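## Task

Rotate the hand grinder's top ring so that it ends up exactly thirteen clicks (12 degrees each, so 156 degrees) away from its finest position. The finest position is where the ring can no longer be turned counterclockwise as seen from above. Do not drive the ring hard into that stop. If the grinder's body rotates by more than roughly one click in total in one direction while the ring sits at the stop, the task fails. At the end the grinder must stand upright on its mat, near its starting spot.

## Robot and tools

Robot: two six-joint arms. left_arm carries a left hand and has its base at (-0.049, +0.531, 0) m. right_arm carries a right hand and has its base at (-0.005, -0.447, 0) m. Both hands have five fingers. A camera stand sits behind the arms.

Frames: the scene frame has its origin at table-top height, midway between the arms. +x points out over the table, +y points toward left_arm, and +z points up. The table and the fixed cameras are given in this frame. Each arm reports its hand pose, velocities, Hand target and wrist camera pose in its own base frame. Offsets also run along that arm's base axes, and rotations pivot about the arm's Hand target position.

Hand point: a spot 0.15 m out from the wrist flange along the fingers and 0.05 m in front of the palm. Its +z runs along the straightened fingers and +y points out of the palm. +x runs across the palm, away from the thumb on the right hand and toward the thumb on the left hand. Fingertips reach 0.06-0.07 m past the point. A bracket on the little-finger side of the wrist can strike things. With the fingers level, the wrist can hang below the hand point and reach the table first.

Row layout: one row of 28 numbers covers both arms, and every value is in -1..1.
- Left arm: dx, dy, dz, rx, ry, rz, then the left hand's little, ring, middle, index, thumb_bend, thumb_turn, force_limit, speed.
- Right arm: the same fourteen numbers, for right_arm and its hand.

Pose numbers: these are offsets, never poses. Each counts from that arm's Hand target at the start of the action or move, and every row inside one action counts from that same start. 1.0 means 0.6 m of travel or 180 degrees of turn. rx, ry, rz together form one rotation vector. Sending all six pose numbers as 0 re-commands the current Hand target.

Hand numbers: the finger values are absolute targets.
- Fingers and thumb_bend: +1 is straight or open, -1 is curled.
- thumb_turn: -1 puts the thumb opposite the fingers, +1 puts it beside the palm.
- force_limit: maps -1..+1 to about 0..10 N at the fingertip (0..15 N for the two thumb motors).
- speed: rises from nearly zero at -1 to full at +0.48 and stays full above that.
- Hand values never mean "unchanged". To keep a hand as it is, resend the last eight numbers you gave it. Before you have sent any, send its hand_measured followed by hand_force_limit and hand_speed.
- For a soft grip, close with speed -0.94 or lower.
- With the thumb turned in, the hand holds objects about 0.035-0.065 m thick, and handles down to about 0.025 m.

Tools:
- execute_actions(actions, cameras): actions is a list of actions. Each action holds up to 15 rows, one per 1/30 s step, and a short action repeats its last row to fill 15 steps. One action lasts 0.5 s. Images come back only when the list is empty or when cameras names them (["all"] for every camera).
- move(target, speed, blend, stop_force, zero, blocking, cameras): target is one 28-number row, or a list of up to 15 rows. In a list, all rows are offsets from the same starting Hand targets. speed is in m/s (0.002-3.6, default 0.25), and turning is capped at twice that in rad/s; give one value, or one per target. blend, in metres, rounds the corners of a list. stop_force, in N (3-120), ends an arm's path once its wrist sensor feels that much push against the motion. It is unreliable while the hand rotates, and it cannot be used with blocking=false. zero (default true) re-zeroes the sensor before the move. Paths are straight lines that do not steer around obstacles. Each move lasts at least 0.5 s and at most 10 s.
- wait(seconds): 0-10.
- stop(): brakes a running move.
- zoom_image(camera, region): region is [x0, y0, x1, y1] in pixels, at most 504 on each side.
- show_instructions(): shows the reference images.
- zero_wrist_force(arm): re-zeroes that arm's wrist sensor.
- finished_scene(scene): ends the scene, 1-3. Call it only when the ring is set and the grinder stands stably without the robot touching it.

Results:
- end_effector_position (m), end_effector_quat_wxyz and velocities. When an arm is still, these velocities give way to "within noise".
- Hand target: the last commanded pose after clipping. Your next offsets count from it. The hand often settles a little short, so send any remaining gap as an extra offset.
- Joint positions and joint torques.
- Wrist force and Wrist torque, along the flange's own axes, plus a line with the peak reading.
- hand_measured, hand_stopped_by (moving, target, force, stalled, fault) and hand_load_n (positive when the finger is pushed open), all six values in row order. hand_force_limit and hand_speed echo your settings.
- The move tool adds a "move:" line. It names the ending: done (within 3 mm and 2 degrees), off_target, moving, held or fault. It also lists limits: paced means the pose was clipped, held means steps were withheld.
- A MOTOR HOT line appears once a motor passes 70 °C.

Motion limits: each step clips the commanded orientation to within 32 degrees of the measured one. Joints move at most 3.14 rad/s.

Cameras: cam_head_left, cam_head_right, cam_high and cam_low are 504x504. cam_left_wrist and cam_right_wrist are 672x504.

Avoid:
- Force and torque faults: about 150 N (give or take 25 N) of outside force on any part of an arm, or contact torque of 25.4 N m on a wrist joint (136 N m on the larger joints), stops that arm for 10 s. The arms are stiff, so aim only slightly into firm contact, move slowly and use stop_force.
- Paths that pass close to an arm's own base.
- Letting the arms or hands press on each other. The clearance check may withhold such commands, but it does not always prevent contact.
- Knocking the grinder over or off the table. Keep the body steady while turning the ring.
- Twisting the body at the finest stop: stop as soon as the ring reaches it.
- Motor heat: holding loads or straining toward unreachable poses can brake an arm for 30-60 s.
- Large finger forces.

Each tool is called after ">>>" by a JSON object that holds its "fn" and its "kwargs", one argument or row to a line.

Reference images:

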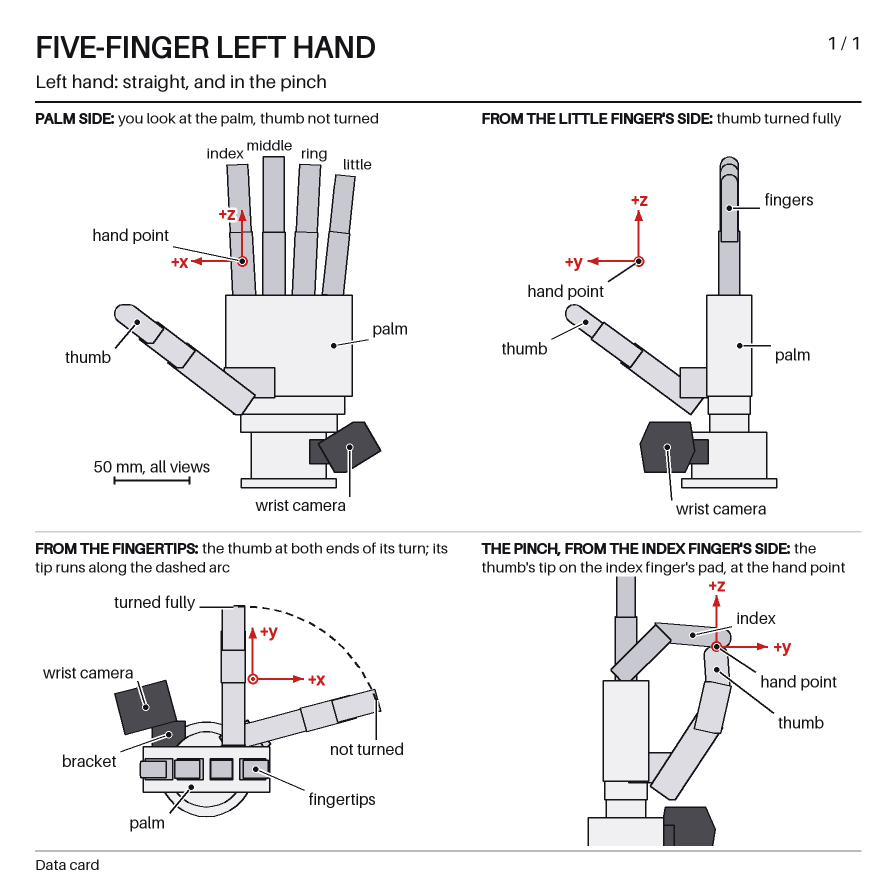

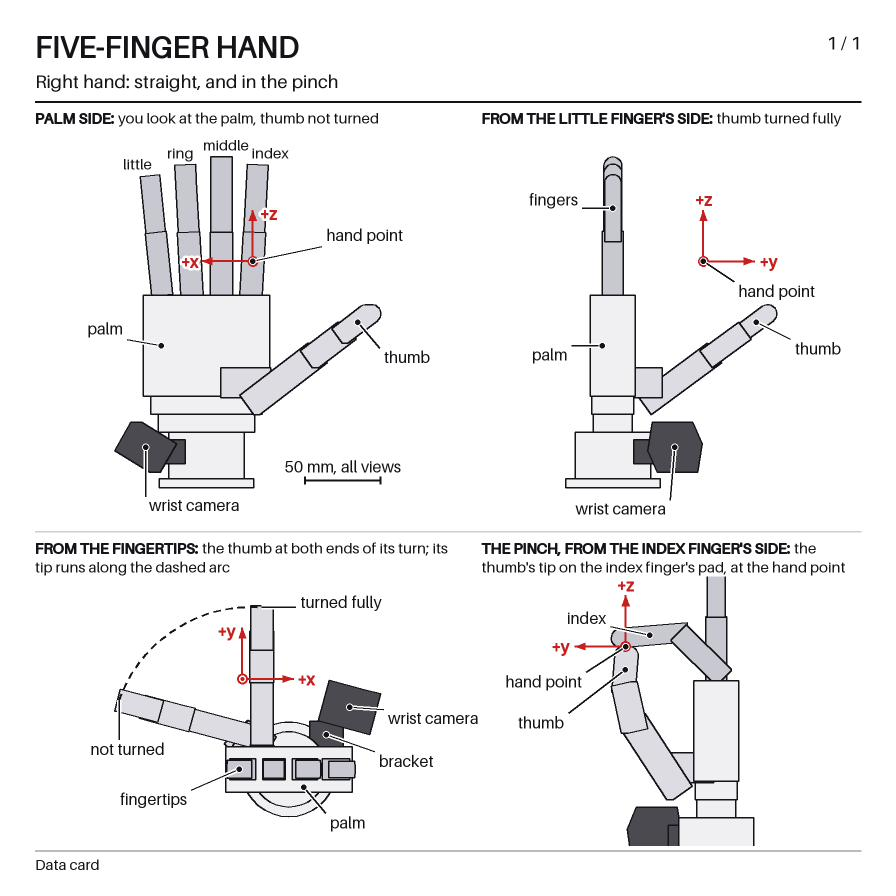

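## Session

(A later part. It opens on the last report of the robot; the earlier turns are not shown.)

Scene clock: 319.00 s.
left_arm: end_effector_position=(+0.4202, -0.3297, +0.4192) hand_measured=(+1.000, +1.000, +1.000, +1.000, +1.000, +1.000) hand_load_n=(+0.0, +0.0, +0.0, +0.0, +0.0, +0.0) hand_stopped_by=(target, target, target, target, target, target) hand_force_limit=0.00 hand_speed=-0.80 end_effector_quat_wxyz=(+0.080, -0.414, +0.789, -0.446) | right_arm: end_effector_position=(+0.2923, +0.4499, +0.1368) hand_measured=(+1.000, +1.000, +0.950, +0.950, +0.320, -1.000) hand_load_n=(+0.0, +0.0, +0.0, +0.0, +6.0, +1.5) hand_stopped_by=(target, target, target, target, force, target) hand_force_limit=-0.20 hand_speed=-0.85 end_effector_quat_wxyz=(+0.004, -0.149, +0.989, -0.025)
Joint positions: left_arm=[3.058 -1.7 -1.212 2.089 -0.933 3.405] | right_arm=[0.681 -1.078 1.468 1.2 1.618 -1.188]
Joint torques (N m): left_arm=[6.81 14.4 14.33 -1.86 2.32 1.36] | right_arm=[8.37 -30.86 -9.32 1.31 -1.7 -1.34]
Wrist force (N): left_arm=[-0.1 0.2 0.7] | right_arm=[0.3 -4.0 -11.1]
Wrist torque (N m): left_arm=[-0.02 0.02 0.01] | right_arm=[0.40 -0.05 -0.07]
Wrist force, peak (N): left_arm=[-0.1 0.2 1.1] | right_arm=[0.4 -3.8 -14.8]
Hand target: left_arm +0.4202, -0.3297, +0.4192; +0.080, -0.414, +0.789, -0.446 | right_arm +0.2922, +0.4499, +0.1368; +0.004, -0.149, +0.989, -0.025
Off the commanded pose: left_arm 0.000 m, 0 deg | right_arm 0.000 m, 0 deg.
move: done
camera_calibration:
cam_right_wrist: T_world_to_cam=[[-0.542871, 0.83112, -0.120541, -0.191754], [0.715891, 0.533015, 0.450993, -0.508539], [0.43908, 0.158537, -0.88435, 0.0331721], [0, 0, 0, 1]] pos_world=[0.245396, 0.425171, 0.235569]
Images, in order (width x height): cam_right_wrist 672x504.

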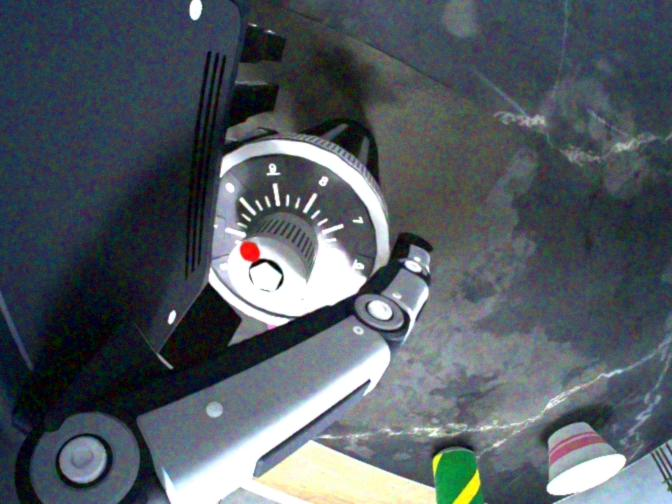

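>>> {"fn": "move", "kwargs": {
  "target": [0,0,0,0,0,0,1,1,1,1,1,1,0,-0.8, -0.0090,0.0007,-0.0004,0,0,0.0667,1,1,0.95,0.95,0.1,-1,-0.2,-0.85],
  "speed": 0.15
}}

>>> {"fn": "move", "kwargs": {
  "target": [0,0,0,0,0,0,1,1,1,1,1,1,0,-0.8, -0.0090,-0.0012,-0.0002,0,0,0.0667,1,1,0.95,0.95,0.1,-1,-0.2,-0.85],
  "speed": 0.15,
  "cameras": ["cam_right_wrist"]
}}

>>> {"fn": "zoom_image", "kwargs": {
  "camera": "cam_right_wrist",
  "region": [180, 100, 430, 350]
}}

Scene clock: 324.63 s.
left_arm: end_effector_position=(+0.4202, -0.3297, +0.4192) hand_measured=(+1.000, +1.000, +1.000, +1.000, +1.000, +1.000) hand_load_n=(+0.0, +0.0, +0.0, +0.0, +0.0, -0.5) hand_stopped_by=(target, target, target, target, target, target) hand_force_limit=0.00 hand_speed=-0.80 end_effector_quat_wxyz=(+0.080, -0.414, +0.789, -0.446) | right_arm: end_effector_position=(+0.2869, +0.4503, +0.1365) hand_measured=(+1.000, +1.000, +0.950, +0.950, +0.320, -1.000) hand_load_n=(+0.0, +0.0, -0.5, +0.0, +5.5, +1.5) hand_stopped_by=(target, target, target, target, force, target) hand_force_limit=-0.20 hand_speed=-0.85 end_effector_quat_wxyz=(+0.007, -0.251, +0.968, -0.025)
Joint positions: left_arm=[3.058 -1.7 -1.212 2.089 -0.933 3.405] | right_arm=[0.67 -1.074 1.459 1.194 1.621 -1.409]
Joint torques (N m): left_arm=[6.52 12.27 14 -1.74 2.22 1.36] | right_arm=[6.69 -30.89 -4.31 0.6 -1.83 -1.12]
Wrist force (N): left_arm=[-0.1 0.1 0.8] | right_arm=[0.0 -5.3 -18.6]
Wrist torque (N m): left_arm=[-0.04 0.02 0.00] | right_arm=[0.70 -0.01 -0.14]
Wrist force, peak (N): left_arm=[-0.2 0.0 1.0] | right_arm=[-0.2 -5.6 -19.0]
Hand target: left_arm +0.4202, -0.3297, +0.4192; +0.080, -0.414, +0.789, -0.446 | right_arm +0.2868, +0.4503, +0.1365; +0.006, -0.251, +0.968, -0.025
Off the commanded pose: left_arm 0.000 m, 0 deg | right_arm 0.000 m, 0 deg.
move: done

Scene clock: 325.80 s.
left_arm: end_effector_position=(+0.4202, -0.3297, +0.4192) hand_measured=(+1.000, +1.000, +1.000, +1.000, +1.000, +1.000) hand_load_n=(+0.0, +0.0, +0.0, +0.0, +0.0, +0.0) hand_stopped_by=(target, target, target, target, target, target) hand_force_limit=0.00 hand_speed=-0.80 end_effector_quat_wxyz=(+0.080, -0.414, +0.789, -0.446) | right_arm: end_effector_position=(+0.2815, +0.4496, +0.1364) hand_measured=(+1.000, +1.000, +0.950, +0.950, +0.320, -1.000) hand_load_n=(+0.0, +0.0, +0.0, -0.5, +5.5, +1.5) hand_stopped_by=(target, target, target, target, force, target) hand_force_limit=-0.20 hand_speed=-0.85 end_effector_quat_wxyz=(+0.009, -0.351, +0.936, -0.024)
Joint positions: left_arm=[3.058 -1.7 -1.212 2.089 -0.933 3.405] | right_arm=[0.661 -1.067 1.445 1.189 1.622 -1.628]
Joint torques (N m): left_arm=[5.8 13.67 14.06 -1.7 2.24 1.43] | right_arm=[3.98 -29.97 0.23 0.08 -2.09 -1.37]
Wrist force (N): left_arm=[0.2 -0.1 0.9] | right_arm=[-0.2 -6.6 -22.3]
Wrist torque (N m): left_arm=[-0.08 -0.01 0.03] | right_arm=[0.81 -0.04 -0.14]
Wrist force, peak (N): left_arm=[0.2 -0.1 0.9] | right_arm=[-0.5 -6.9 -22.8]
Hand target: left_arm +0.4202, -0.3297, +0.4192; +0.080, -0.414, +0.789, -0.446 | right_arm +0.2814, +0.4496, +0.1364; +0.009, -0.351, +0.936, -0.024
Off the commanded pose: left_arm 0.000 m, 0 deg | right_arm 0.000 m, 0 deg.
move: done
camera_calibration:
cam_right_wrist: T_world_to_cam=[[-0.834156, 0.538195, -0.120542, 0.0161707], [0.436987, 0.778283, 0.450907, -0.532183], [0.336492, 0.323452, -0.884394, -0.00762739], [0, 0, 0, 1]] pos_world=[0.248613, 0.407953, 0.235169]
Images, in order (width x height): cam_right_wrist 672x504.

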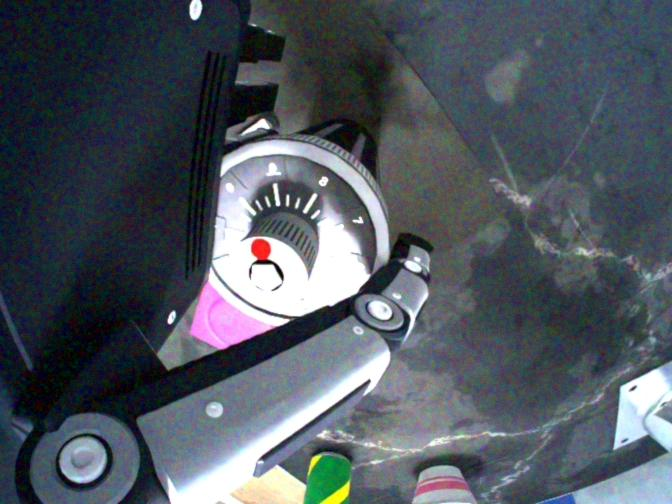

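Scaled by 2.016 from the camera's 672x504 image, which has a finer 960x720 frame.

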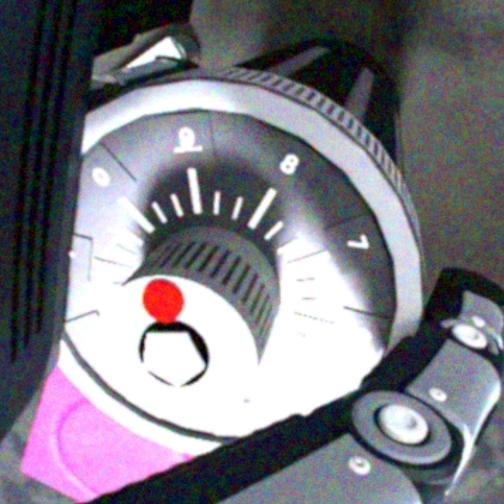

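>>> {"fn": "move", "kwargs": {
  "target": [0,0,0,0,0,0,1,1,1,1,1,1,0,-0.8, -0.0085,-0.0030,0.0005,0,0,0.0667,1,1,0.95,0.95,0.1,-1,-0.2,-0.85],
  "speed": 0.15,
  "cameras": ["cam_right_wrist"]
}}

>>> {"fn": "zoom_image", "kwargs": {
  "camera": "cam_right_wrist",
  "region": [180, 100, 430, 350]
}}

Scene clock: 336.97 s.
left_arm: end_effector_position=(+0.4202, -0.3297, +0.4192) hand_measured=(+1.000, +1.000, +1.000, +1.000, +1.000, +1.000) hand_load_n=(+0.0, +0.0, +0.0, +0.0, +0.0, +0.0) hand_stopped_by=(target, target, target, target, target, target) hand_force_limit=0.00 hand_speed=-0.80 end_effector_quat_wxyz=(+0.080, -0.414, +0.789, -0.446) | right_arm: end_effector_position=(+0.2764, +0.4479, +0.1367) hand_measured=(+1.000, +1.000, +0.950, +0.950, +0.320, -1.000) hand_load_n=(+0.0, +0.0, +0.0, +0.0, +5.5, +2.0) hand_stopped_by=(target, target, target, target, force, target) hand_force_limit=-0.20 hand_speed=-0.85 end_effector_quat_wxyz=(+0.012, -0.447, +0.894, -0.023)
Joint positions: left_arm=[3.058 -1.7 -1.212 2.089 -0.933 3.405] | right_arm=[0.654 -1.057 1.426 1.188 1.62 -1.844]
Joint torques (N m): left_arm=[5.73 14.27 13.94 -1.78 2.4 1.15] | right_arm=[-0.83 -36.16 0.15 0.98 -1.06 -1.25]
Wrist force (N): left_arm=[0.1 0.1 0.9] | right_arm=[-0.5 -6.1 -16.4]
Wrist torque (N m): left_arm=[-0.04 0.00 0.02] | right_arm=[0.64 -0.10 -0.14]
Wrist force, peak (N): left_arm=[0.0 0.2 1.0] | right_arm=[-0.6 -7.1 -23.5]
Hand target: left_arm +0.4202, -0.3297, +0.4192; +0.080, -0.414, +0.789, -0.446 | right_arm +0.2763, +0.4478, +0.1367; +0.011, -0.447, +0.894, -0.023
Off the commanded pose: left_arm 0.000 m, 0 deg | right_arm 0.000 m, 0 deg.
move: done
camera_calibration:
cam_right_wrist: T_world_to_cam=[[-0.92786, 0.352917, -0.120521, 0.121821], [0.265561, 0.852164, 0.450881, -0.514397], [0.261827, 0.386348, -0.88441, -0.0126015], [0, 0, 0, 1]] pos_world=[0.252936, 0.400227, 0.235469]
Images, in order (width x height): cam_right_wrist 672x504.

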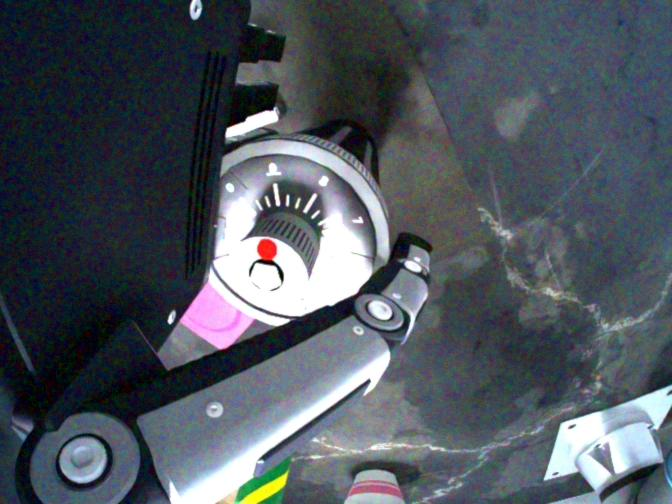

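Scaled by 2.016 from the camera's 672x504 image, which has a finer 960x720 frame.

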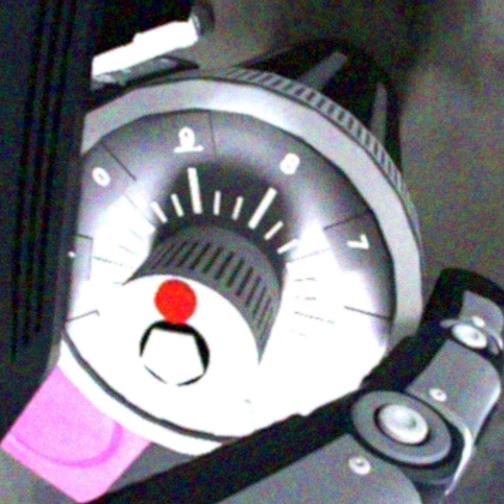

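>>> {"fn": "move", "kwargs": {
  "target": [0,0,0,0,0,0,1,1,1,1,1,1,0,-0.8, -0.0077,-0.0047,0.0003,0,0,0.0667,1,1,0.95,0.95,0.1,-1,-0.2,-0.85],
  "speed": 0.15,
  "cameras": ["cam_right_wrist"]
}}

>>> {"fn": "zoom_image", "kwargs": {
  "camera": "cam_right_wrist",
  "region": [180, 100, 430, 350]
}}

Scene clock: 343.10 s.
left_arm: end_effector_position=(+0.4202, -0.3297, +0.4192) hand_measured=(+1.000, +1.000, +1.000, +1.000, +1.000, +1.000) hand_load_n=(+0.0, +0.0, +0.0, +0.0, +0.0, +0.0) hand_stopped_by=(target, target, target, target, target, target) hand_force_limit=0.00 hand_speed=-0.80 end_effector_quat_wxyz=(+0.080, -0.414, +0.789, -0.446) | right_arm: end_effector_position=(+0.2717, +0.4451, +0.1369) hand_measured=(+1.000, +1.000, +0.950, +0.950, +0.320, -1.000) hand_load_n=(+0.0, +0.0, +0.0, +0.0, +5.0, +2.0) hand_stopped_by=(target, target, target, target, force, target) hand_force_limit=-0.20 hand_speed=-0.85 end_effector_quat_wxyz=(+0.014, -0.538, +0.842, -0.022)
Joint positions: left_arm=[3.058 -1.7 -1.212 2.089 -0.933 3.405] | right_arm=[0.651 -1.045 1.405 1.187 1.616 -2.057]
Joint torques (N m): left_arm=[4.37 13.85 14.69 -1.69 2.2 1.26] | right_arm=[-5.02 -38.88 0.26 4.66 -0.41 -1.34]
Wrist force (N): left_arm=[0.1 0.1 0.6] | right_arm=[-1.0 -5.8 -12.1]
Wrist torque (N m): left_arm=[-0.04 0.00 0.02] | right_arm=[0.58 -0.10 -0.16]
Wrist force, peak (N): left_arm=[0.0 0.2 1.1] | right_arm=[-0.7 -6.7 -17.1]
Hand target: left_arm +0.4202, -0.3297, +0.4192; +0.080, -0.414, +0.789, -0.446 | right_arm +0.2717, +0.4450, +0.1369; +0.014, -0.538, +0.842, -0.022
Off the commanded pose: left_arm 0.000 m, 0 deg | right_arm 0.000 m, 0 deg.
move: done
camera_calibration:
cam_right_wrist: T_world_to_cam=[[-0.980978, 0.152163, -0.120534, 0.222318], [0.0824625, 0.888774, 0.450867, -0.47748], [0.175733, 0.432351, -0.884416, -0.00724555], [0, 0, 0, 1]] pos_world=[0.258737, 0.393676, 0.235669]
Images, in order (width x height): cam_right_wrist 672x504.

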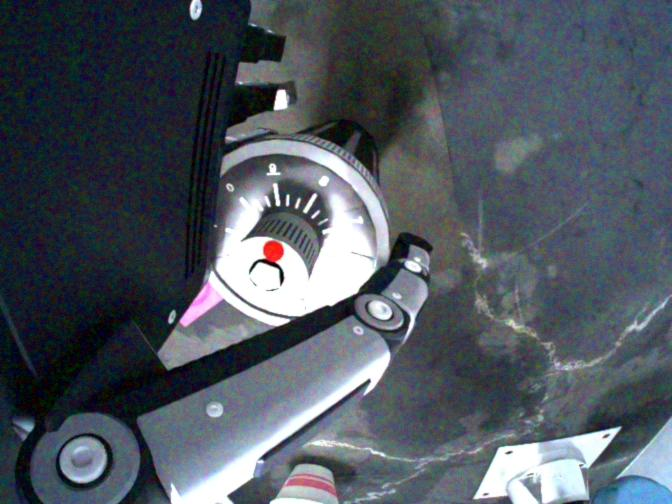

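Scaled by 2.016 from the camera's 672x504 image, which has a finer 960x720 frame.

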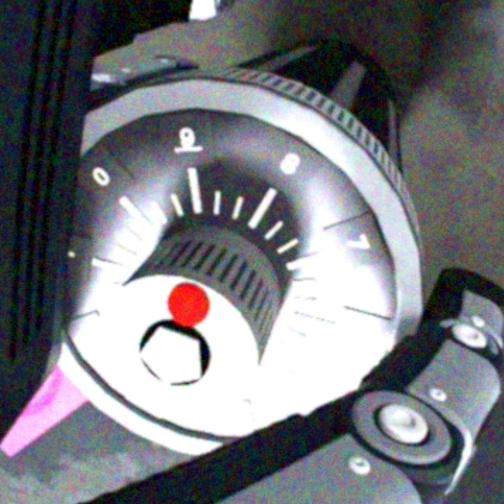

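>>> {"fn": "move", "kwargs": {
  "target": [0,0,0,0,0,0,1,1,1,1,1,1,0,-0.8, -0.0066,-0.0062,-0.0001,0,0,0.0667,1,1,0.95,0.95,0.1,-1,-0.2,-0.85],
  "speed": 0.15,
  "cameras": ["cam_right_wrist"]
}}

>>> {"fn": "zoom_image", "kwargs": {
  "camera": "cam_right_wrist",
  "region": [180, 100, 430, 350]
}}

Scene clock: 349.50 s.
left_arm: end_effector_position=(+0.4202, -0.3297, +0.4192) hand_measured=(+1.000, +1.000, +1.000, +1.000, +1.000, +1.000) hand_load_n=(+0.0, +0.0, +0.0, +0.0, +0.0, -0.5) hand_stopped_by=(target, target, target, target, target, target) hand_force_limit=0.00 hand_speed=-0.80 end_effector_quat_wxyz=(+0.080, -0.414, +0.789, -0.446) | right_arm: end_effector_position=(+0.2678, +0.4413, +0.1368) hand_measured=(+1.000, +1.000, +0.950, +0.950, +0.320, -1.000) hand_load_n=(+0.0, +0.0, +0.0, +0.0, +5.5, +2.0) hand_stopped_by=(target, target, target, target, force, target) hand_force_limit=-0.20 hand_speed=-0.85 end_effector_quat_wxyz=(+0.016, -0.623, +0.782, -0.020)
Joint positions: left_arm=[3.058 -1.7 -1.212 2.089 -0.933 3.405] | right_arm=[0.65 -1.032 1.381 1.189 1.61 -2.268]
Joint torques (N m): left_arm=[4.75 13.84 14.62 -1.76 2.11 1.03] | right_arm=[11.28 -39.2 1.75 3.96 0.16 -1.47]
Wrist force (N): left_arm=[-0.2 0.3 0.7] | right_arm=[-0.9 -7.3 -14.1]
Wrist torque (N m): left_arm=[-0.02 0.04 0.00] | right_arm=[0.64 -0.13 -0.14]
Wrist force, peak (N): left_arm=[0.2 0.2 1.1] | right_arm=[-0.9 -7.0 -15.3]
Hand target: left_arm +0.4202, -0.3297, +0.4192; +0.080, -0.414, +0.789, -0.446 | right_arm +0.2677, +0.4413, +0.1368; +0.016, -0.623, +0.782, -0.020
Off the commanded pose: left_arm 0.000 m, 0 deg | right_arm 0.000 m, 0 deg.
move: done
camera_calibration:
cam_right_wrist: T_world_to_cam=[[-0.991176, -0.055185, -0.120518, 0.313213], [-0.104181, 0.886474, 0.450899, -0.422751], [0.081953, 0.459476, -0.884401, 0.00814449], [0, 0, 0, 1]] pos_world=[0.26574, 0.3883, 0.235569]
Images, in order (width x height): cam_right_wrist 672x504.

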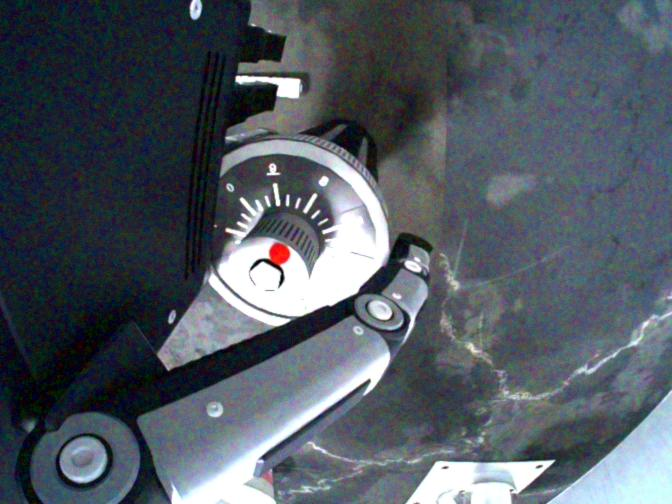

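Scaled by 2.016 from the camera's 672x504 image, which has a finer 960x720 frame.

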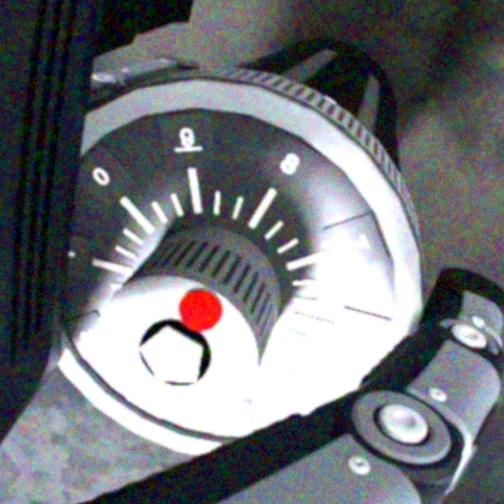

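>>> {"fn": "move", "kwargs": {
  "target": [0,0,0,0,0,0,1,1,1,1,1,1,0,-0.8, -0.0051,-0.0075,0,0,0,0.0667,1,1,0.95,0.95,0.1,-1,-0.2,-0.85],
  "speed": 0.15,
  "cameras": ["cam_right_wrist"]
}}

>>> {"fn": "zoom_image", "kwargs": {
  "camera": "cam_right_wrist",
  "region": [180, 100, 430, 350]
}}

Scene clock: 354.77 s.
left_arm: end_effector_position=(+0.4202, -0.3297, +0.4192) hand_measured=(+1.000, +1.000, +1.000, +1.000, +1.000, +1.000) hand_load_n=(+0.0, +0.0, +0.0, +0.0, -0.5, -0.5) hand_stopped_by=(target, target, target, target, target, target) hand_force_limit=0.00 hand_speed=-0.80 end_effector_quat_wxyz=(+0.080, -0.414, +0.789, -0.446) | right_arm: end_effector_position=(+0.2647, +0.4369, +0.1369) hand_measured=(+1.000, +1.000, +0.950, +0.950, +0.320, -1.000) hand_load_n=(+0.0, +0.0, -0.5, +0.0, +5.0, +2.5) hand_stopped_by=(target, target, target, target, force, target) hand_force_limit=-0.20 hand_speed=-0.85 end_effector_quat_wxyz=(-0.018, +0.702, -0.712, +0.018)
Joint positions: left_arm=[3.058 -1.7 -1.212 2.089 -0.933 3.405] | right_arm=[0.652 -1.018 1.357 1.192 1.602 -2.476]
Joint torques (N m): left_arm=[6.2 13.54 15.7 -1.5 2.12 1.17] | right_arm=[3.25 -38.5 2.07 3.41 0.64 -1]
Wrist force (N): left_arm=[0.1 0.2 0.7] | right_arm=[-1.2 -7.7 -15.7]
Wrist torque (N m): left_arm=[-0.01 -0.01 0.01] | right_arm=[0.72 -0.03 -0.15]
Wrist force, peak (N): left_arm=[-0.1 0.5 0.9] | right_arm=[-1.5 -8.1 -16.6]
Hand target: left_arm +0.4202, -0.3297, +0.4192; +0.080, -0.414, +0.789, -0.446 | right_arm +0.2646, +0.4368, +0.1368; -0.018, +0.702, -0.712, +0.018
Off the commanded pose: left_arm 0.000 m, 0 deg | right_arm 0.000 m, 0 deg.
move: done
camera_calibration:
cam_right_wrist: T_world_to_cam=[[-0.958003, -0.260207, -0.12051, 0.390642], [-0.286342, 0.845403, 0.450891, -0.352995], [-0.015446, 0.466462, -0.884406, 0.0331636], [0, 0, 0, 1]] pos_world=[0.273672, 0.384602, 0.235569]
Images, in order (width x height): cam_right_wrist 672x504.

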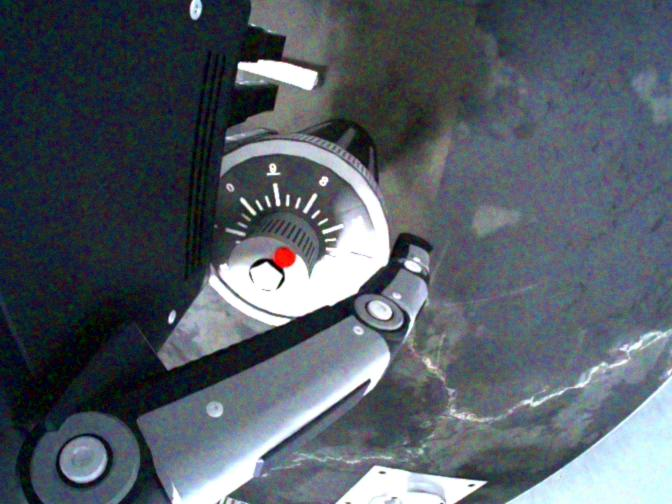

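Scaled by 2.016 from the camera's 672x504 image, which has a finer 960x720 frame.

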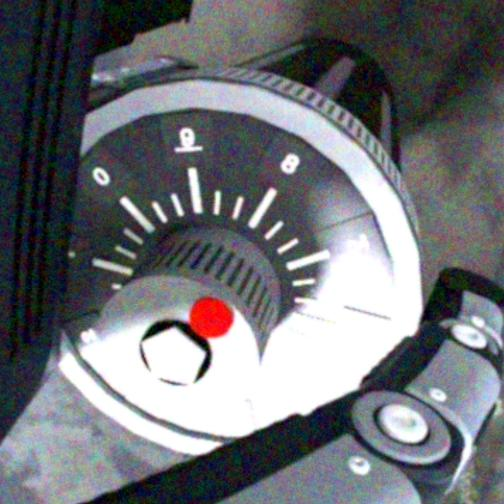

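>>> {"fn": "move", "kwargs": {
  "target": [0,0,0,0,0,0,1,1,1,1,1,1,0,-0.8, -0.0035,-0.0084,0.0001,0,0,0.0667,1,1,0.95,0.95,0.1,-1,-0.2,-0.85],
  "speed": 0.15,
  "cameras": ["cam_right_wrist"]
}}

>>> {"fn": "zoom_image", "kwargs": {
  "camera": "cam_right_wrist",
  "region": [180, 100, 430, 350]
}}

Scene clock: 360.93 s.
left_arm: end_effector_position=(+0.4202, -0.3297, +0.4192) hand_measured=(+1.000, +1.000, +1.000, +1.000, +1.000, +1.000) hand_load_n=(+0.0, +0.0, +0.0, +0.0, +0.0, +0.0) hand_stopped_by=(target, target, target, target, target, target) hand_force_limit=0.00 hand_speed=-0.80 end_effector_quat_wxyz=(+0.080, -0.414, +0.789, -0.446) | right_arm: end_effector_position=(+0.2625, +0.4318, +0.1369) hand_measured=(+1.000, +1.000, +0.950, +0.950, +0.320, -1.000) hand_load_n=(+0.0, +0.0, +0.0, +0.0, +5.0, +2.0) hand_stopped_by=(target, target, target, target, force, target) hand_force_limit=-0.20 hand_speed=-0.85 end_effector_quat_wxyz=(-0.020, +0.772, -0.635, +0.016)
Joint positions: left_arm=[3.058 -1.7 -1.212 2.089 -0.933 3.405] | right_arm=[0.656 -1.003 1.332 1.197 1.594 -2.681]
Joint torques (N m): left_arm=[5.39 14.47 15.14 -1.45 2.3 1.16] | right_arm=[-0.75 -39.58 1.17 3.28 1.05 -1.04]
Wrist force (N): left_arm=[0.1 0.3 0.8] | right_arm=[-1.1 -7.5 -16.1]
Wrist torque (N m): left_arm=[-0.01 0.01 0.01] | right_arm=[0.76 0.00 -0.15]
Wrist force, peak (N): left_arm=[0.1 0.1 1.1] | right_arm=[-1.2 -8.1 -17.4]
Hand target: left_arm +0.4202, -0.3297, +0.4192; +0.080, -0.414, +0.789, -0.446 | right_arm +0.2625, +0.4317, +0.1369; -0.020, +0.772, -0.635, +0.016
Off the commanded pose: left_arm 0.000 m, 0 deg | right_arm 0.000 m, 0 deg.
move: done
camera_calibration:
cam_right_wrist: T_world_to_cam=[[-0.882879, -0.45388, -0.120487, 0.451243], [-0.456002, 0.767316, 0.450875, -0.271114], [-0.112191, 0.45301, -0.884418, 0.0667797], [0, 0, 0, 1]] pos_world=[0.282257, 0.382589, 0.235669]
Images, in order (width x height): cam_right_wrist 672x504.

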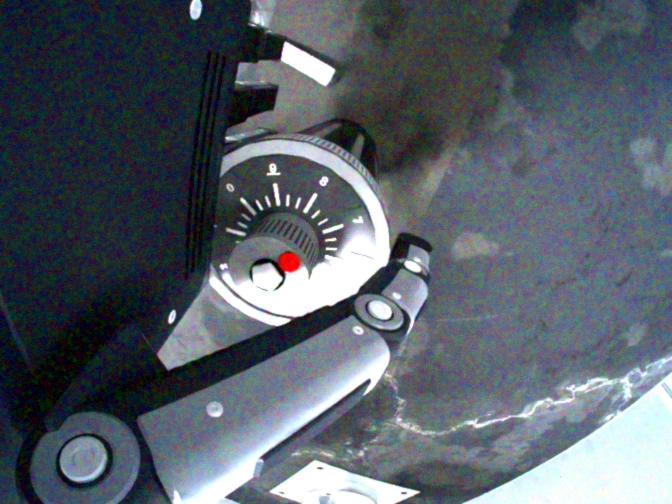

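Scaled by 2.016 from the camera's 672x504 image, which has a finer 960x720 frame.

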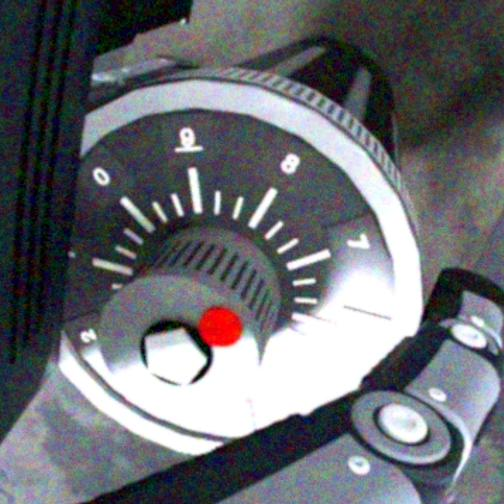

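>>> {"fn": "move", "kwargs": {
  "target": [0,0,0,0,0,0,1,1,1,1,1,1,0,-0.8, -0.0017,-0.0089,0.0001,0,0,0.0667,1,1,0.95,0.95,0.1,-1,-0.2,-0.85],
  "speed": 0.15,
  "cameras": ["cam_right_wrist"]
}}

>>> {"fn": "zoom_image", "kwargs": {
  "camera": "cam_right_wrist",
  "region": [180, 100, 430, 350]
}}

Scene clock: 365.00 s.
left_arm: end_effector_position=(+0.4202, -0.3297, +0.4192) hand_measured=(+1.000, +1.000, +1.000, +1.000, +1.000, +1.000) hand_load_n=(+0.0, +0.0, +0.0, +0.0, +0.0, +0.0) hand_stopped_by=(target, target, target, target, target, target) hand_force_limit=0.00 hand_speed=-0.80 end_effector_quat_wxyz=(+0.080, -0.414, +0.789, -0.446) | right_arm: end_effector_position=(+0.2615, +0.4265, +0.1370) hand_measured=(+1.000, +1.000, +0.950, +0.950, +0.320, -1.000) hand_load_n=(+0.0, +0.0, +0.0, +0.0, +5.0, +2.0) hand_stopped_by=(target, target, target, target, force, target) hand_force_limit=-0.20 hand_speed=-0.85 end_effector_quat_wxyz=(-0.021, +0.834, -0.551, +0.014)
Joint positions: left_arm=[3.058 -1.7 -1.212 2.089 -0.933 3.405] | right_arm=[0.663 -0.989 1.307 1.203 1.584 -2.883]
Joint torques (N m): left_arm=[4.66 14.39 14.36 -1.44 2.1 1.13] | right_arm=[-6 -39.12 0.91 2.61 1.47 -0.87]
Wrist force (N): left_arm=[0.1 0.3 0.6] | right_arm=[-0.9 -7.8 -16.0]
Wrist torque (N m): left_arm=[0.01 0.00 0.01] | right_arm=[0.75 0.04 -0.14]
Wrist force, peak (N): left_arm=[0.2 0.1 1.1] | right_arm=[-1.1 -7.1 -17.6]
Hand target: left_arm +0.4202, -0.3297, +0.4192; +0.080, -0.414, +0.789, -0.446 | right_arm +0.2615, +0.4264, +0.1370; -0.021, +0.834, -0.551, +0.014
Off the commanded pose: left_arm 0.000 m, 0 deg | right_arm 0.000 m, 0 deg.
move: done
camera_calibration:
cam_right_wrist: T_world_to_cam=[[-0.769142, -0.627624, -0.120454, 0.492211], [-0.605649, 0.655683, 0.450854, -0.180715], [-0.203987, 0.419723, -0.884433, 0.107305], [0, 0, 0, 1]] pos_world=[0.291019, 0.382376, 0.235669]
Images, in order (width x height): cam_right_wrist 672x504.

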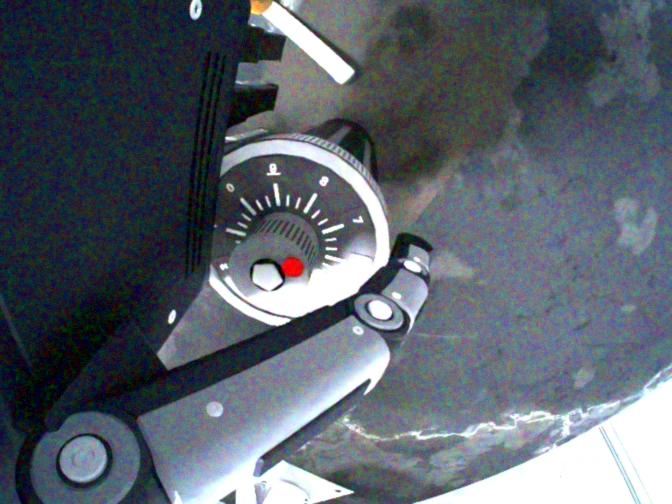

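Scaled by 2.016 from the camera's 672x504 image, which has a finer 960x720 frame.

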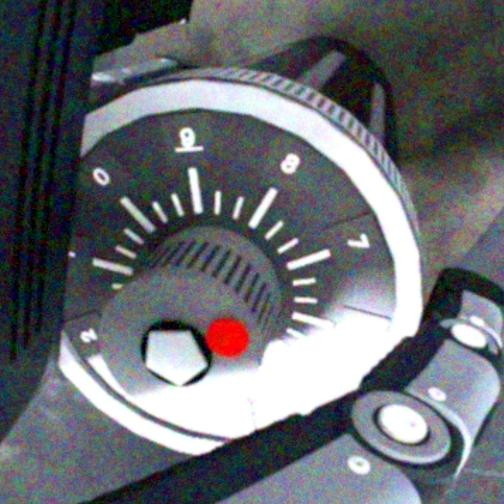

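(227,338): 10 clicks.

>>> {"fn": "move", "kwargs": {
  "target": [0,0,0,0,0,0,1,1,1,1,1,1,0,-0.8, 0.0002,-0.0090,0.0001,0,0,0.0667,1,1,0.95,0.95,0.1,-1,-0.2,-0.85],
  "speed": 0.15,
  "cameras": ["cam_right_wrist"]
}}

>>> {"fn": "zoom_image", "kwargs": {
  "camera": "cam_right_wrist",
  "region": [180, 100, 430, 350]
}}

Scene clock: 369.23 s.
left_arm: end_effector_position=(+0.4202, -0.3297, +0.4192) hand_measured=(+1.000, +1.000, +1.000, +1.000, +1.000, +1.000) hand_load_n=(+0.0, +0.0, +0.0, +0.0, +0.0, +0.0) hand_stopped_by=(target, target, target, target, target, target) hand_force_limit=0.00 hand_speed=-0.80 end_effector_quat_wxyz=(+0.080, -0.414, +0.789, -0.446) | right_arm: end_effector_position=(+0.2616, +0.4211, +0.1370) hand_measured=(+1.000, +1.000, +0.950, +0.950, +0.320, -1.000) hand_load_n=(+0.0, +0.0, +0.0, -0.5, +5.0, +2.0) hand_stopped_by=(target, target, target, target, force, target) hand_force_limit=-0.20 hand_speed=-0.85 end_effector_quat_wxyz=(-0.023, +0.887, -0.460, +0.012)
Joint positions: left_arm=[3.058 -1.7 -1.212 2.089 -0.933 3.405] | right_arm=[0.672 -0.976 1.285 1.21 1.574 -3.084]
Joint torques (N m): left_arm=[5.7 14.82 15.78 -1.57 2.12 0.94] | right_arm=[-6.48 -39.72 -0.15 2.23 1.52 -0.95]
Wrist force (N): left_arm=[0.1 0.4 1.0] | right_arm=[-0.6 -7.6 -15.5]
Wrist torque (N m): left_arm=[-0.01 0.01 0.00] | right_arm=[0.76 0.04 -0.17]
Wrist force, peak (N): left_arm=[0.1 0.4 1.0] | right_arm=[-1.0 -7.6 -17.3]
Hand target: left_arm +0.4202, -0.3297, +0.4192; +0.080, -0.414, +0.789, -0.446 | right_arm +0.2616, +0.4210, +0.1370; -0.023, +0.887, -0.460, +0.012
Off the commanded pose: left_arm 0.000 m, 0 deg | right_arm 0.000 m, 0 deg.
move: done
camera_calibration:
cam_right_wrist: T_world_to_cam=[[-0.621756, -0.773891, -0.120466, 0.511965], [-0.728806, 0.515356, 0.450833, -0.0858249], [-0.286813, 0.368105, -0.884442, 0.153093], [0, 0, 0, 1]] pos_world=[0.299676, 0.384081, 0.235769]
Images, in order (width x height): cam_right_wrist 672x504.

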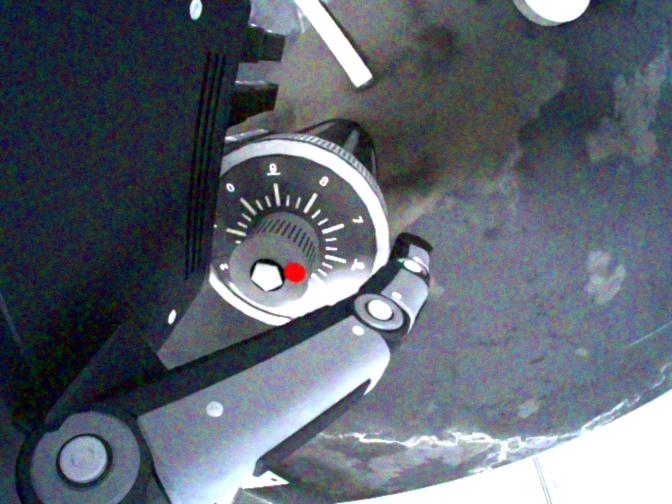

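Scaled by 2.016 from the camera's 672x504 image, which has a finer 960x720 frame.

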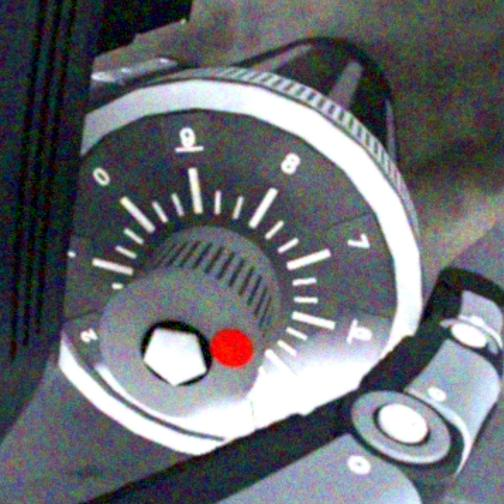

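>>> {"fn": "move", "kwargs": {
  "target": [0,0,0,0,0,0,1,1,1,1,1,1,0,-0.8, 0.0021,-0.0088,0.0001,0,0,0.0667,1,1,0.95,0.95,0.1,-1,-0.2,-0.85],
  "speed": 0.15,
  "cameras": ["cam_right_wrist"]
}}

>>> {"fn": "zoom_image", "kwargs": {
  "camera": "cam_right_wrist",
  "region": [180, 100, 430, 350]
}}

Scene clock: 374.87 s.
left_arm: end_effector_position=(+0.4202, -0.3297, +0.4192) hand_measured=(+1.000, +1.000, +1.000, +1.000, +1.000, +1.000) hand_load_n=(+0.0, +0.0, +0.0, +0.0, +0.0, +0.0) hand_stopped_by=(target, target, target, target, target, target) hand_force_limit=0.00 hand_speed=-0.80 end_effector_quat_wxyz=(+0.080, -0.414, +0.789, -0.446) | right_arm: end_effector_position=(+0.2629, +0.4158, +0.1371) hand_measured=(+1.000, +1.000, +0.950, +0.950, +0.320, -1.000) hand_load_n=(+0.0, +0.0, -0.5, +0.0, +5.0, +1.5) hand_stopped_by=(target, target, target, target, force, target) hand_force_limit=-0.20 hand_speed=-0.85 end_effector_quat_wxyz=(-0.024, +0.931, -0.365, +0.009)
Joint positions: left_arm=[3.058 -1.7 -1.212 2.089 -0.933 3.405] | right_arm=[0.682 -0.964 1.265 1.219 1.563 -3.283]
Joint torques (N m): left_arm=[5.82 13.84 16.17 -1.18 2.15 1.15] | right_arm=[-8.65 -40.12 -2.58 1.91 1.95 -0.82]
Wrist force (N): left_arm=[0.3 0.3 0.8] | right_arm=[-0.1 -7.1 -14.7]
Wrist torque (N m): left_arm=[-0.01 -0.02 0.02] | right_arm=[0.75 0.04 -0.15]
Wrist force, peak (N): left_arm=[0.0 0.1 1.2] | right_arm=[-0.8 -7.5 -16.9]
Hand target: left_arm +0.4202, -0.3297, +0.4192; +0.080, -0.414, +0.789, -0.446 | right_arm +0.2629, +0.4157, +0.1371; -0.024, +0.931, -0.365, +0.009
Off the commanded pose: left_arm 0.000 m, 0 deg | right_arm 0.000 m, 0 deg.
move: done
camera_calibration:
cam_right_wrist: T_world_to_cam=[[-0.44723, -0.886265, -0.120498, 0.509493], [-0.820031, 0.352505, 0.450875, 0.00945245], [-0.357119, 0.300458, -0.884416, 0.201984], [0, 0, 0, 1]] pos_world=[0.307744, 0.387527, 0.235769]
Images, in order (width x height): cam_right_wrist 672x504.

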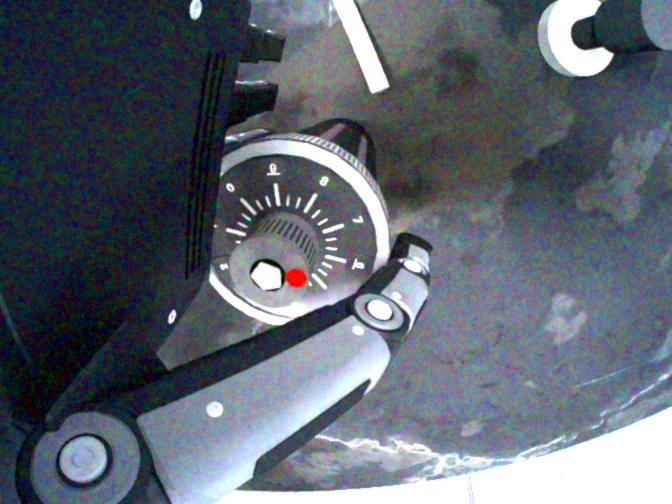

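Scaled by 2.016 from the camera's 672x504 image, which has a finer 960x720 frame.

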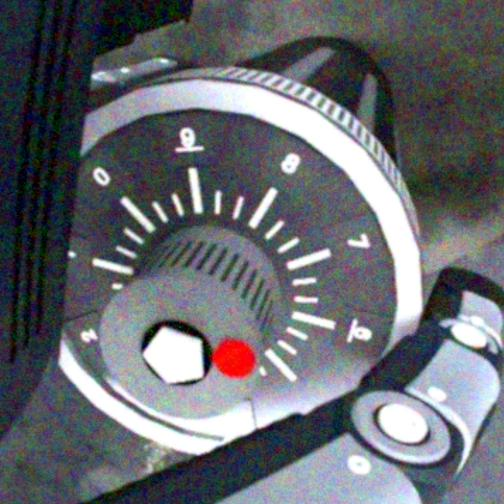

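>>> {"fn": "move", "kwargs": {
  "target": [0,0,0,0,0,0,1,1,1,1,1,1,0,-0.8, 0.0039,-0.0082,0,0,0,0.0667,1,1,0.95,0.95,0.1,-1,-0.2,-0.85],
  "speed": 0.15,
  "cameras": ["cam_right_wrist"]
}}

>>> {"fn": "zoom_image", "kwargs": {
  "camera": "cam_right_wrist",
  "region": [180, 100, 430, 350]
}}

Scene clock: 379.70 s.
left_arm: end_effector_position=(+0.4202, -0.3297, +0.4192) hand_measured=(+1.000, +1.000, +1.000, +1.000, +1.000, +1.000) hand_load_n=(+0.0, +0.5, -0.5, +0.0, +0.0, +0.0) hand_stopped_by=(target, target, target, target, target, target) hand_force_limit=0.00 hand_speed=-0.80 end_effector_quat_wxyz=(+0.080, -0.414, +0.789, -0.446) | right_arm: end_effector_position=(+0.2652, +0.4109, +0.1371) hand_measured=(+1.000, +1.000, +0.950, +0.950, +0.320, -1.000) hand_load_n=(+0.0, +0.0, -0.5, +0.0, +5.0, +1.5) hand_stopped_by=(target, target, target, target, force, target) hand_force_limit=-0.20 hand_speed=-0.85 end_effector_quat_wxyz=(-0.025, +0.964, -0.266, +0.007)
Joint positions: left_arm=[3.058 -1.7 -1.212 2.089 -0.933 3.405] | right_arm=[0.693 -0.954 1.25 1.227 1.554 -3.481]
Joint torques (N m): left_arm=[4.71 13.95 14.9 -1.17 2.22 1.04] | right_arm=[-9.5 -38.53 -4.76 1.74 1.77 -0.92]
Wrist force (N): left_arm=[-0.1 0.3 1.0] | right_arm=[0.3 -7.4 -14.6]
Wrist torque (N m): left_arm=[-0.02 0.04 0.00] | right_arm=[0.71 0.13 -0.10]
Wrist force, peak (N): left_arm=[0.0 0.1 1.1] | right_arm=[-0.1 -6.8 -16.3]
Hand target: left_arm +0.4202, -0.3297, +0.4192; +0.080, -0.414, +0.789, -0.446 | right_arm +0.2652, +0.4108, +0.1371; -0.025, +0.964, -0.266, +0.007
Off the commanded pose: left_arm 0.000 m, 0 deg | right_arm 0.000 m, 0 deg.
move: done
camera_calibration:
cam_right_wrist: T_world_to_cam=[[-0.25308, -0.959906, -0.120547, 0.484933], [-0.875437, 0.174191, 0.450851, 0.100986], [-0.411777, 0.219632, -0.884422, 0.252076], [0, 0, 0, 1]] pos_world=[0.314933, 0.392535, 0.235869]
Images, in order (width x height): cam_right_wrist 672x504.

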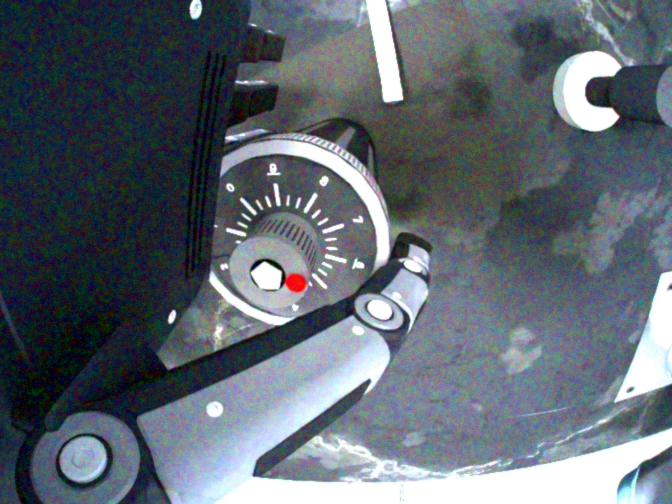

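Scaled by 2.016 from the camera's 672x504 image, which has a finer 960x720 frame.

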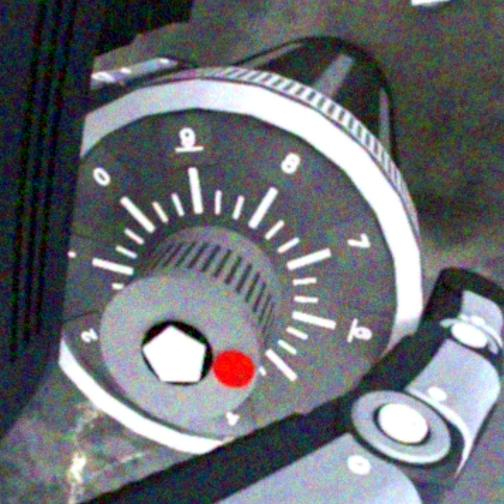

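>>> {"fn": "move", "kwargs": {
  "target": [0,0,0,0,0,0,1,1,1,1,1,1,0,-0.8, 0.0055,-0.0072,0,0,0,0.0667,1,1,0.95,0.95,0.1,-1,-0.2,-0.85],
  "speed": 0.15,
  "cameras": ["cam_right_wrist"]
}}

>>> {"fn": "zoom_image", "kwargs": {
  "camera": "cam_right_wrist",
  "region": [180, 100, 430, 350]
}}

Scene clock: 383.73 s.
left_arm: end_effector_position=(+0.4202, -0.3297, +0.4192) hand_measured=(+1.000, +1.000, +1.000, +1.000, +1.000, +1.000) hand_load_n=(+0.0, +0.0, +0.0, -0.5, +0.0, +0.0) hand_stopped_by=(target, target, target, target, target, target) hand_force_limit=0.00 hand_speed=-0.80 end_effector_quat_wxyz=(+0.080, -0.414, +0.789, -0.446) | right_arm: end_effector_position=(+0.2685, +0.4066, +0.1371) hand_measured=(+1.000, +1.000, +0.950, +0.950, +0.320, -1.000) hand_load_n=(+0.0, -0.5, -0.5, +0.0, +5.0, +1.0) hand_stopped_by=(target, target, target, target, force, target) hand_force_limit=-0.20 hand_speed=-0.85 end_effector_quat_wxyz=(-0.025, +0.986, -0.163, +0.004)
Joint positions: left_arm=[3.058 -1.7 -1.212 2.089 -0.933 3.405] | right_arm=[0.705 -0.947 1.239 1.235 1.544 -3.678]
Joint torques (N m): left_arm=[5.3 14.11 15.06 -1.24 1.92 0.95] | right_arm=[-9.4 -36.47 -7.37 1.65 1.94 -1.11]
Wrist force (N): left_arm=[0.3 -0.1 0.9] | right_arm=[0.7 -7.8 -15.4]
Wrist torque (N m): left_arm=[-0.07 -0.03 0.04] | right_arm=[0.76 0.17 -0.11]
Wrist force, peak (N): left_arm=[0.2 0.5 1.0] | right_arm=[0.0 -7.8 -16.6]
Hand target: left_arm +0.4202, -0.3297, +0.4192; +0.080, -0.414, +0.789, -0.446 | right_arm +0.2685, +0.4065, +0.1371; -0.025, +0.986, -0.163, +0.004
Off the commanded pose: left_arm 0.000 m, 0 deg | right_arm 0.000 m, 0 deg.
move: done
camera_calibration:
cam_right_wrist: T_world_to_cam=[[-0.0478186, -0.991556, -0.120544, 0.439444], [-0.892505, -0.0117726, 0.450885, 0.184794], [-0.448496, 0.129147, -0.884405, 0.301013], [0, 0, 0, 1]] pos_world=[0.320946, 0.399033, 0.235869]
Images, in order (width x height): cam_right_wrist 672x504.

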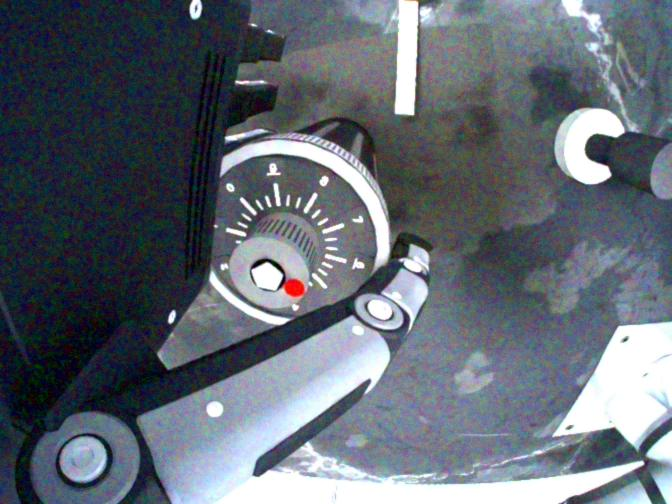

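Scaled by 2.016 from the camera's 672x504 image, which has a finer 960x720 frame.

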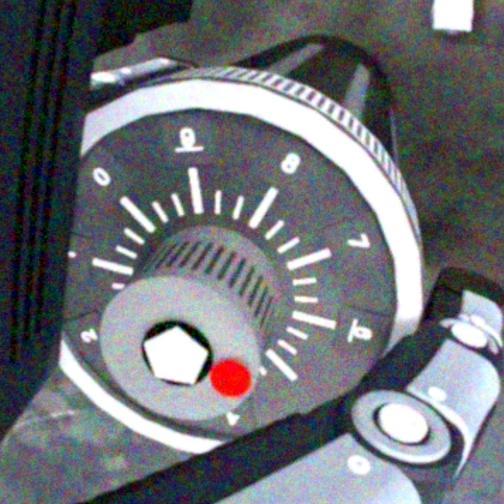

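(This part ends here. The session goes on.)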